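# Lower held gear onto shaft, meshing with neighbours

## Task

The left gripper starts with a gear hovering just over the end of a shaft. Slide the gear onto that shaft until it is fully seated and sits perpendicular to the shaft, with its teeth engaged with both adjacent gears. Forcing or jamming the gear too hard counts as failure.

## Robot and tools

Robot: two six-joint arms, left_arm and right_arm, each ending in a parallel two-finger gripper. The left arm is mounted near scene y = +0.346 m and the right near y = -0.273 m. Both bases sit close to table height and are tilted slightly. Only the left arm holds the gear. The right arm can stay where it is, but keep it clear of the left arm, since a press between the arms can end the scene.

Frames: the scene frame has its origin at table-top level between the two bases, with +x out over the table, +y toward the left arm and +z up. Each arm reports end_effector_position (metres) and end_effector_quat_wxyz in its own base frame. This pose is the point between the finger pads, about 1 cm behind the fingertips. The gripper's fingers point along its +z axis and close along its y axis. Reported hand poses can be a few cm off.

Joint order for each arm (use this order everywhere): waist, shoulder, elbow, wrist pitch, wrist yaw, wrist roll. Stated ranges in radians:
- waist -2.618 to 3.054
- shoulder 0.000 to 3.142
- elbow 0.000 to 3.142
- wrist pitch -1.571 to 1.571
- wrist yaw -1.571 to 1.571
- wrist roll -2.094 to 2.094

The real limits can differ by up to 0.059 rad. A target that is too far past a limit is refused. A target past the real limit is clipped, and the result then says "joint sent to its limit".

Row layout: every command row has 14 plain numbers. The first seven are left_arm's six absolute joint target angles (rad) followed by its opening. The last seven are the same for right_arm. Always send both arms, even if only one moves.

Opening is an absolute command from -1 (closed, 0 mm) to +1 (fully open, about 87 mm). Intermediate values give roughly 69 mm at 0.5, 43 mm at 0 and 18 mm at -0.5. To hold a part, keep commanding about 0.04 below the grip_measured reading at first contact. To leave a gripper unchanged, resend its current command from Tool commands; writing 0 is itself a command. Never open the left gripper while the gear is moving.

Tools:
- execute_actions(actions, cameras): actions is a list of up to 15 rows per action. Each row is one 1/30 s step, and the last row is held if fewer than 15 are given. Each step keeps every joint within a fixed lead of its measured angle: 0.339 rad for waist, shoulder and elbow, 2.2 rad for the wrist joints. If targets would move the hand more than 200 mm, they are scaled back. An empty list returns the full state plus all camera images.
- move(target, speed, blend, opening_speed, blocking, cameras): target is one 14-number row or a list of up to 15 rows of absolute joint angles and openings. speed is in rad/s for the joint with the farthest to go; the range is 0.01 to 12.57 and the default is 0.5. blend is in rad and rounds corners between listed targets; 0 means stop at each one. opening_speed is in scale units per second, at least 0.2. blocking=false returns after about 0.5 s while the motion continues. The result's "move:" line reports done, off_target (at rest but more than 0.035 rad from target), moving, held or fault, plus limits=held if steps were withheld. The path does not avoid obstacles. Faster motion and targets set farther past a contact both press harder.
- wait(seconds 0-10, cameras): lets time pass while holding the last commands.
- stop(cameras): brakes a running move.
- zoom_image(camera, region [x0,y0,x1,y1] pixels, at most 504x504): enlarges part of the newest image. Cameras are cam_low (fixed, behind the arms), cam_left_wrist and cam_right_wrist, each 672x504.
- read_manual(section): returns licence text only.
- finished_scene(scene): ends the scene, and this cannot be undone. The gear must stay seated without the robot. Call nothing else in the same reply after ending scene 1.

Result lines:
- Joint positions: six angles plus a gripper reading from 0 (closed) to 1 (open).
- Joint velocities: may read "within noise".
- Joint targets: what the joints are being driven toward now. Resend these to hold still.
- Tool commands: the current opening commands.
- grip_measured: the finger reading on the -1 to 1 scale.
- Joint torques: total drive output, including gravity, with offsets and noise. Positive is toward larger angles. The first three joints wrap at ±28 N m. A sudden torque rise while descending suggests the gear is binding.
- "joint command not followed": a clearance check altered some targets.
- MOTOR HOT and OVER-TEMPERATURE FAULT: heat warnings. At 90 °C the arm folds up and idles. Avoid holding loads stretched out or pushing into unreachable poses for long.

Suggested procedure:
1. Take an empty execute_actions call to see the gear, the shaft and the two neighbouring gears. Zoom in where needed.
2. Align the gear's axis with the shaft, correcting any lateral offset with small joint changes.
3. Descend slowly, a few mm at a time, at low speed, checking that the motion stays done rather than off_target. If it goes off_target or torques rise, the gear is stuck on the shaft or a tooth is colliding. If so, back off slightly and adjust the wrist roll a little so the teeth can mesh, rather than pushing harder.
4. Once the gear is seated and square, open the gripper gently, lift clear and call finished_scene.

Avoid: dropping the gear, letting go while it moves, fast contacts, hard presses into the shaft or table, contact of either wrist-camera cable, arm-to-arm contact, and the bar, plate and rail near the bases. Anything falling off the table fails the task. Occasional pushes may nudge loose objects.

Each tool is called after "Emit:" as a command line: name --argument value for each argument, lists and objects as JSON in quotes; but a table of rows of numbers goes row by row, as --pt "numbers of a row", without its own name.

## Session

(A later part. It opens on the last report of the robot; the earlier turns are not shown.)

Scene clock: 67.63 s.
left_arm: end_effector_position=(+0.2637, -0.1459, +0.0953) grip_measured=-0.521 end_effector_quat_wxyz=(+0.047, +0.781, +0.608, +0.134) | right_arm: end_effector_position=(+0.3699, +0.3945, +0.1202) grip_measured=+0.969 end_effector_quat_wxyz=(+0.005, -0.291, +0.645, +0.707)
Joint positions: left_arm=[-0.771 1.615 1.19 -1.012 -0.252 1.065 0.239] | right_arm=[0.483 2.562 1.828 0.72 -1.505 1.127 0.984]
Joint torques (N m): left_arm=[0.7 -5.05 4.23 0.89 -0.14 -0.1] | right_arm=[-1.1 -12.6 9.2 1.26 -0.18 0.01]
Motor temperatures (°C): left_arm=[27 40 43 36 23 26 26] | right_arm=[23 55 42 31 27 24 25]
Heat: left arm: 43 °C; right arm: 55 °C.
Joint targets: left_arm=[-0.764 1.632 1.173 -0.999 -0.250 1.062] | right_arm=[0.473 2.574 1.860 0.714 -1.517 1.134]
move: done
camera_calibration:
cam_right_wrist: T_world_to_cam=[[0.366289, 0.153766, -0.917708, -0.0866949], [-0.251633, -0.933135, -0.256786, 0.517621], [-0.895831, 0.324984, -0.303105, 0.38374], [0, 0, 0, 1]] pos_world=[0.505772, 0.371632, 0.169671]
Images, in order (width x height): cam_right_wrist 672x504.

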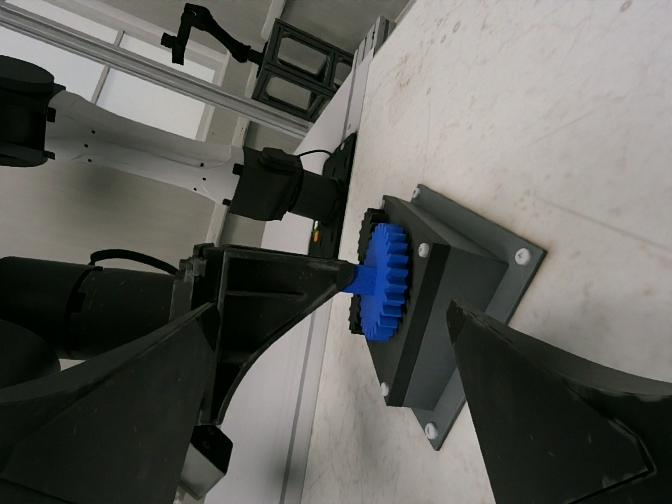

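Emit:
move --target '[-0.764,1.634,1.166,-0.990,-0.25,1.062,-1,0.4732,2.5736,1.8598,0.7138,-1.517,1.134,1]' --cameras '["cam_right_wrist","cam_left_wrist"]' --speed 0.05

Emit:
zoom_image --camera "cam_left_wrist" --region '[210, 120, 510, 350]'

Scene clock: 68.57 s.
left_arm: end_effector_position=(+0.2643, -0.1447, +0.0950) grip_measured=-0.521 end_effector_quat_wxyz=(+0.046, +0.781, +0.608, +0.138) | right_arm: end_effector_position=(+0.3699, +0.3945, +0.1202) grip_measured=+0.969 end_effector_quat_wxyz=(+0.005, -0.291, +0.645, +0.707)
Joint positions: left_arm=[-0.771 1.615 1.186 -1.009 -0.26 1.065 0.239] | right_arm=[0.483 2.562 1.828 0.72 -1.505 1.127 0.984]
Joint torques (N m): left_arm=[0.7 -4.9 3.95 0.95 -0.07 -0.1] | right_arm=[-1.11 -12.6 9.18 1.26 -0.18 0.01]
Motor temperatures (°C): left_arm=[27 40 43 36 23 26 26] | right_arm=[23 55 42 31 27 24 25]
Heat: left arm: 43 °C; right arm: 55 °C.
Joint targets: left_arm=[-0.764 1.634 1.166 -0.990 -0.250 1.062] | right_arm=[0.473 2.574 1.860 0.714 -1.517 1.134]
move: done
camera_calibration:
cam_left_wrist: T_world_to_cam=[[-0.937423, 0.24269, -0.249677, 0.300576], [-0.0870635, 0.530914, 0.842942, 0.039757], [0.337131, 0.811931, -0.476561, 0.217745], [0, 0, 0, 1]] pos_world=[0.21182, -0.270849, 0.145303]
cam_right_wrist: T_world_to_cam=[[0.366289, 0.153766, -0.917708, -0.0866949], [-0.251633, -0.933135, -0.256786, 0.517621], [-0.895831, 0.324984, -0.303105, 0.38374], [0, 0, 0, 1]] pos_world=[0.505772, 0.371632, 0.169671]
Images, in order (width x height): cam_left_wrist 672x504, cam_right_wrist 672x504.

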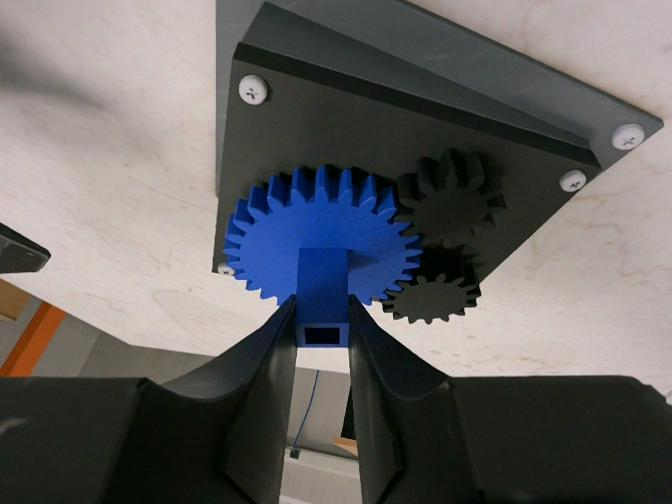

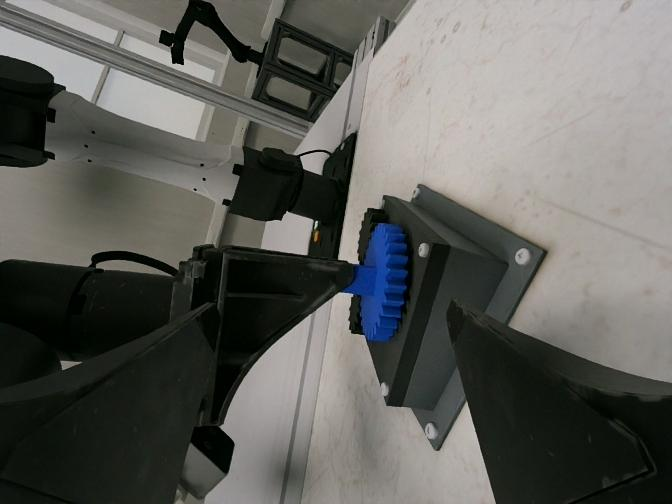

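Scaled by 1.680 from the camera's 672x504 image, which has a finer 960x720 frame.

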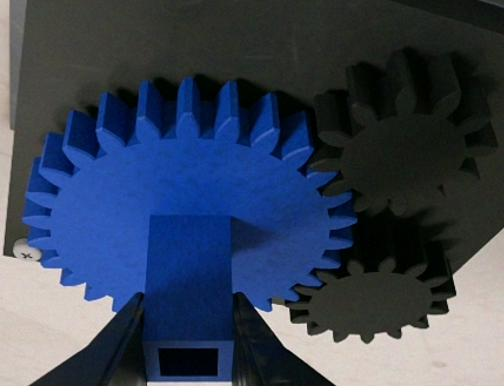

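Emit:
move --pt "-0.771 1.62 1.182 -1.006 -0.257 1.063 -0.521 0.4732 2.5736 1.8598 0.7138 -1.517 1.134 1" --pt "-0.771 1.62 1.184 -1.008 -0.257 1.063 -0.1 0.4732 2.5736 1.8598 0.7138 -1.517 1.134 1" --pt "-0.793 1.59 1.28 -1.13 -0.258 1.04 -0.1 0.4732 2.5736 1.8598 0.7138 -1.517 1.134 1" --opening_speed 1.0 --speed 0.2 --cameras '["cam_right_wrist","cam_left_wrist"]'

Emit:
zoom_image --camera "cam_left_wrist" --region '[200, 100, 500, 350]'

Emit:
zoom_image --camera "cam_right_wrist" --region '[260, 200, 410, 350]'

Scene clock: 72.23 s.
left_arm: end_effector_position=(+0.2590, -0.1458, +0.1134) grip_measured=-0.100 end_effector_quat_wxyz=(+0.034, +0.782, +0.607, +0.135) | right_arm: end_effector_position=(+0.3699, +0.3945, +0.1202) grip_measured=+0.969 end_effector_quat_wxyz=(+0.005, -0.291, +0.645, +0.707)
Joint positions: left_arm=[-0.785 1.615 1.261 -1.112 -0.26 1.049 0.45] | right_arm=[0.483 2.562 1.828 0.72 -1.505 1.127 0.984]
Joint torques (N m): left_arm=[-0.69 -8.46 7.08 0.53 -0.14 -0.17] | right_arm=[-1.1 -12.59 9.18 1.25 -0.18 0.01]
Motor temperatures (°C): left_arm=[27 40 43 35 23 26 26] | right_arm=[23 56 43 31 27 24 25]
Heat: left arm: 43 °C; right arm: 56 °C.
Joint targets: left_arm=[-0.793 1.590 1.280 -1.130 -0.258 1.040] | right_arm=[0.473 2.574 1.860 0.714 -1.517 1.134]
move: done
camera_calibration:
cam_left_wrist: T_world_to_cam=[[-0.94192, 0.245464, -0.229203, 0.29977], [-0.0723633, 0.51811, 0.852247, 0.0177264], [0.327949, 0.819335, -0.470256, 0.231859], [0, 0, 0, 1]] pos_world=[0.207604, -0.272737, 0.162634]
cam_right_wrist: T_world_to_cam=[[0.366289, 0.153766, -0.917708, -0.0866949], [-0.251633, -0.933135, -0.256786, 0.517621], [-0.895831, 0.324984, -0.303105, 0.38374], [0, 0, 0, 1]] pos_world=[0.505772, 0.371632, 0.169671]
Images, in order (width x height): cam_left_wrist 672x504, cam_right_wrist 672x504.

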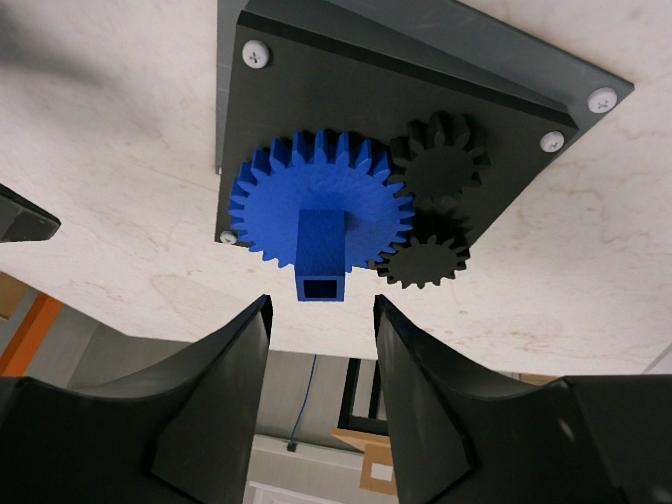

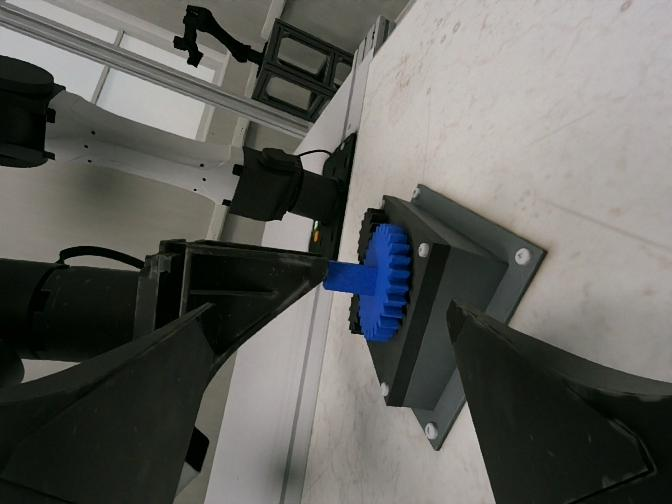

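Scaled by 1.680 from the camera's 672x504 image, which has a finer 960x720 frame.

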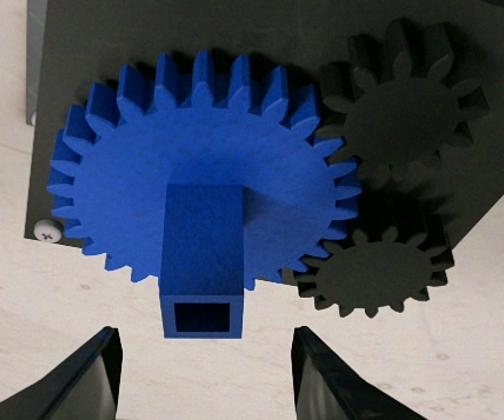

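Scaled by 3.360 from the camera's 672x504 image, which has a finer 960x720 frame.

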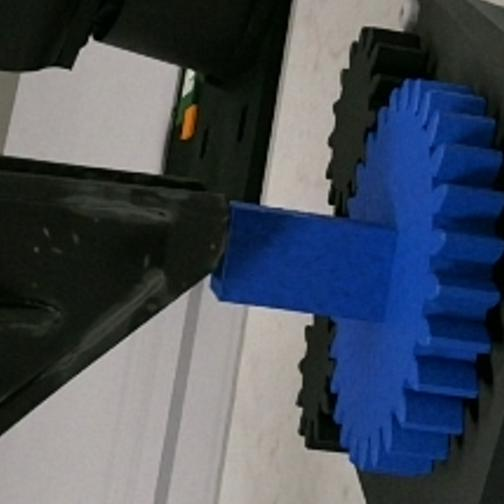

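Emit:
finished_scene --scene 1

The scene is finished: the task was done.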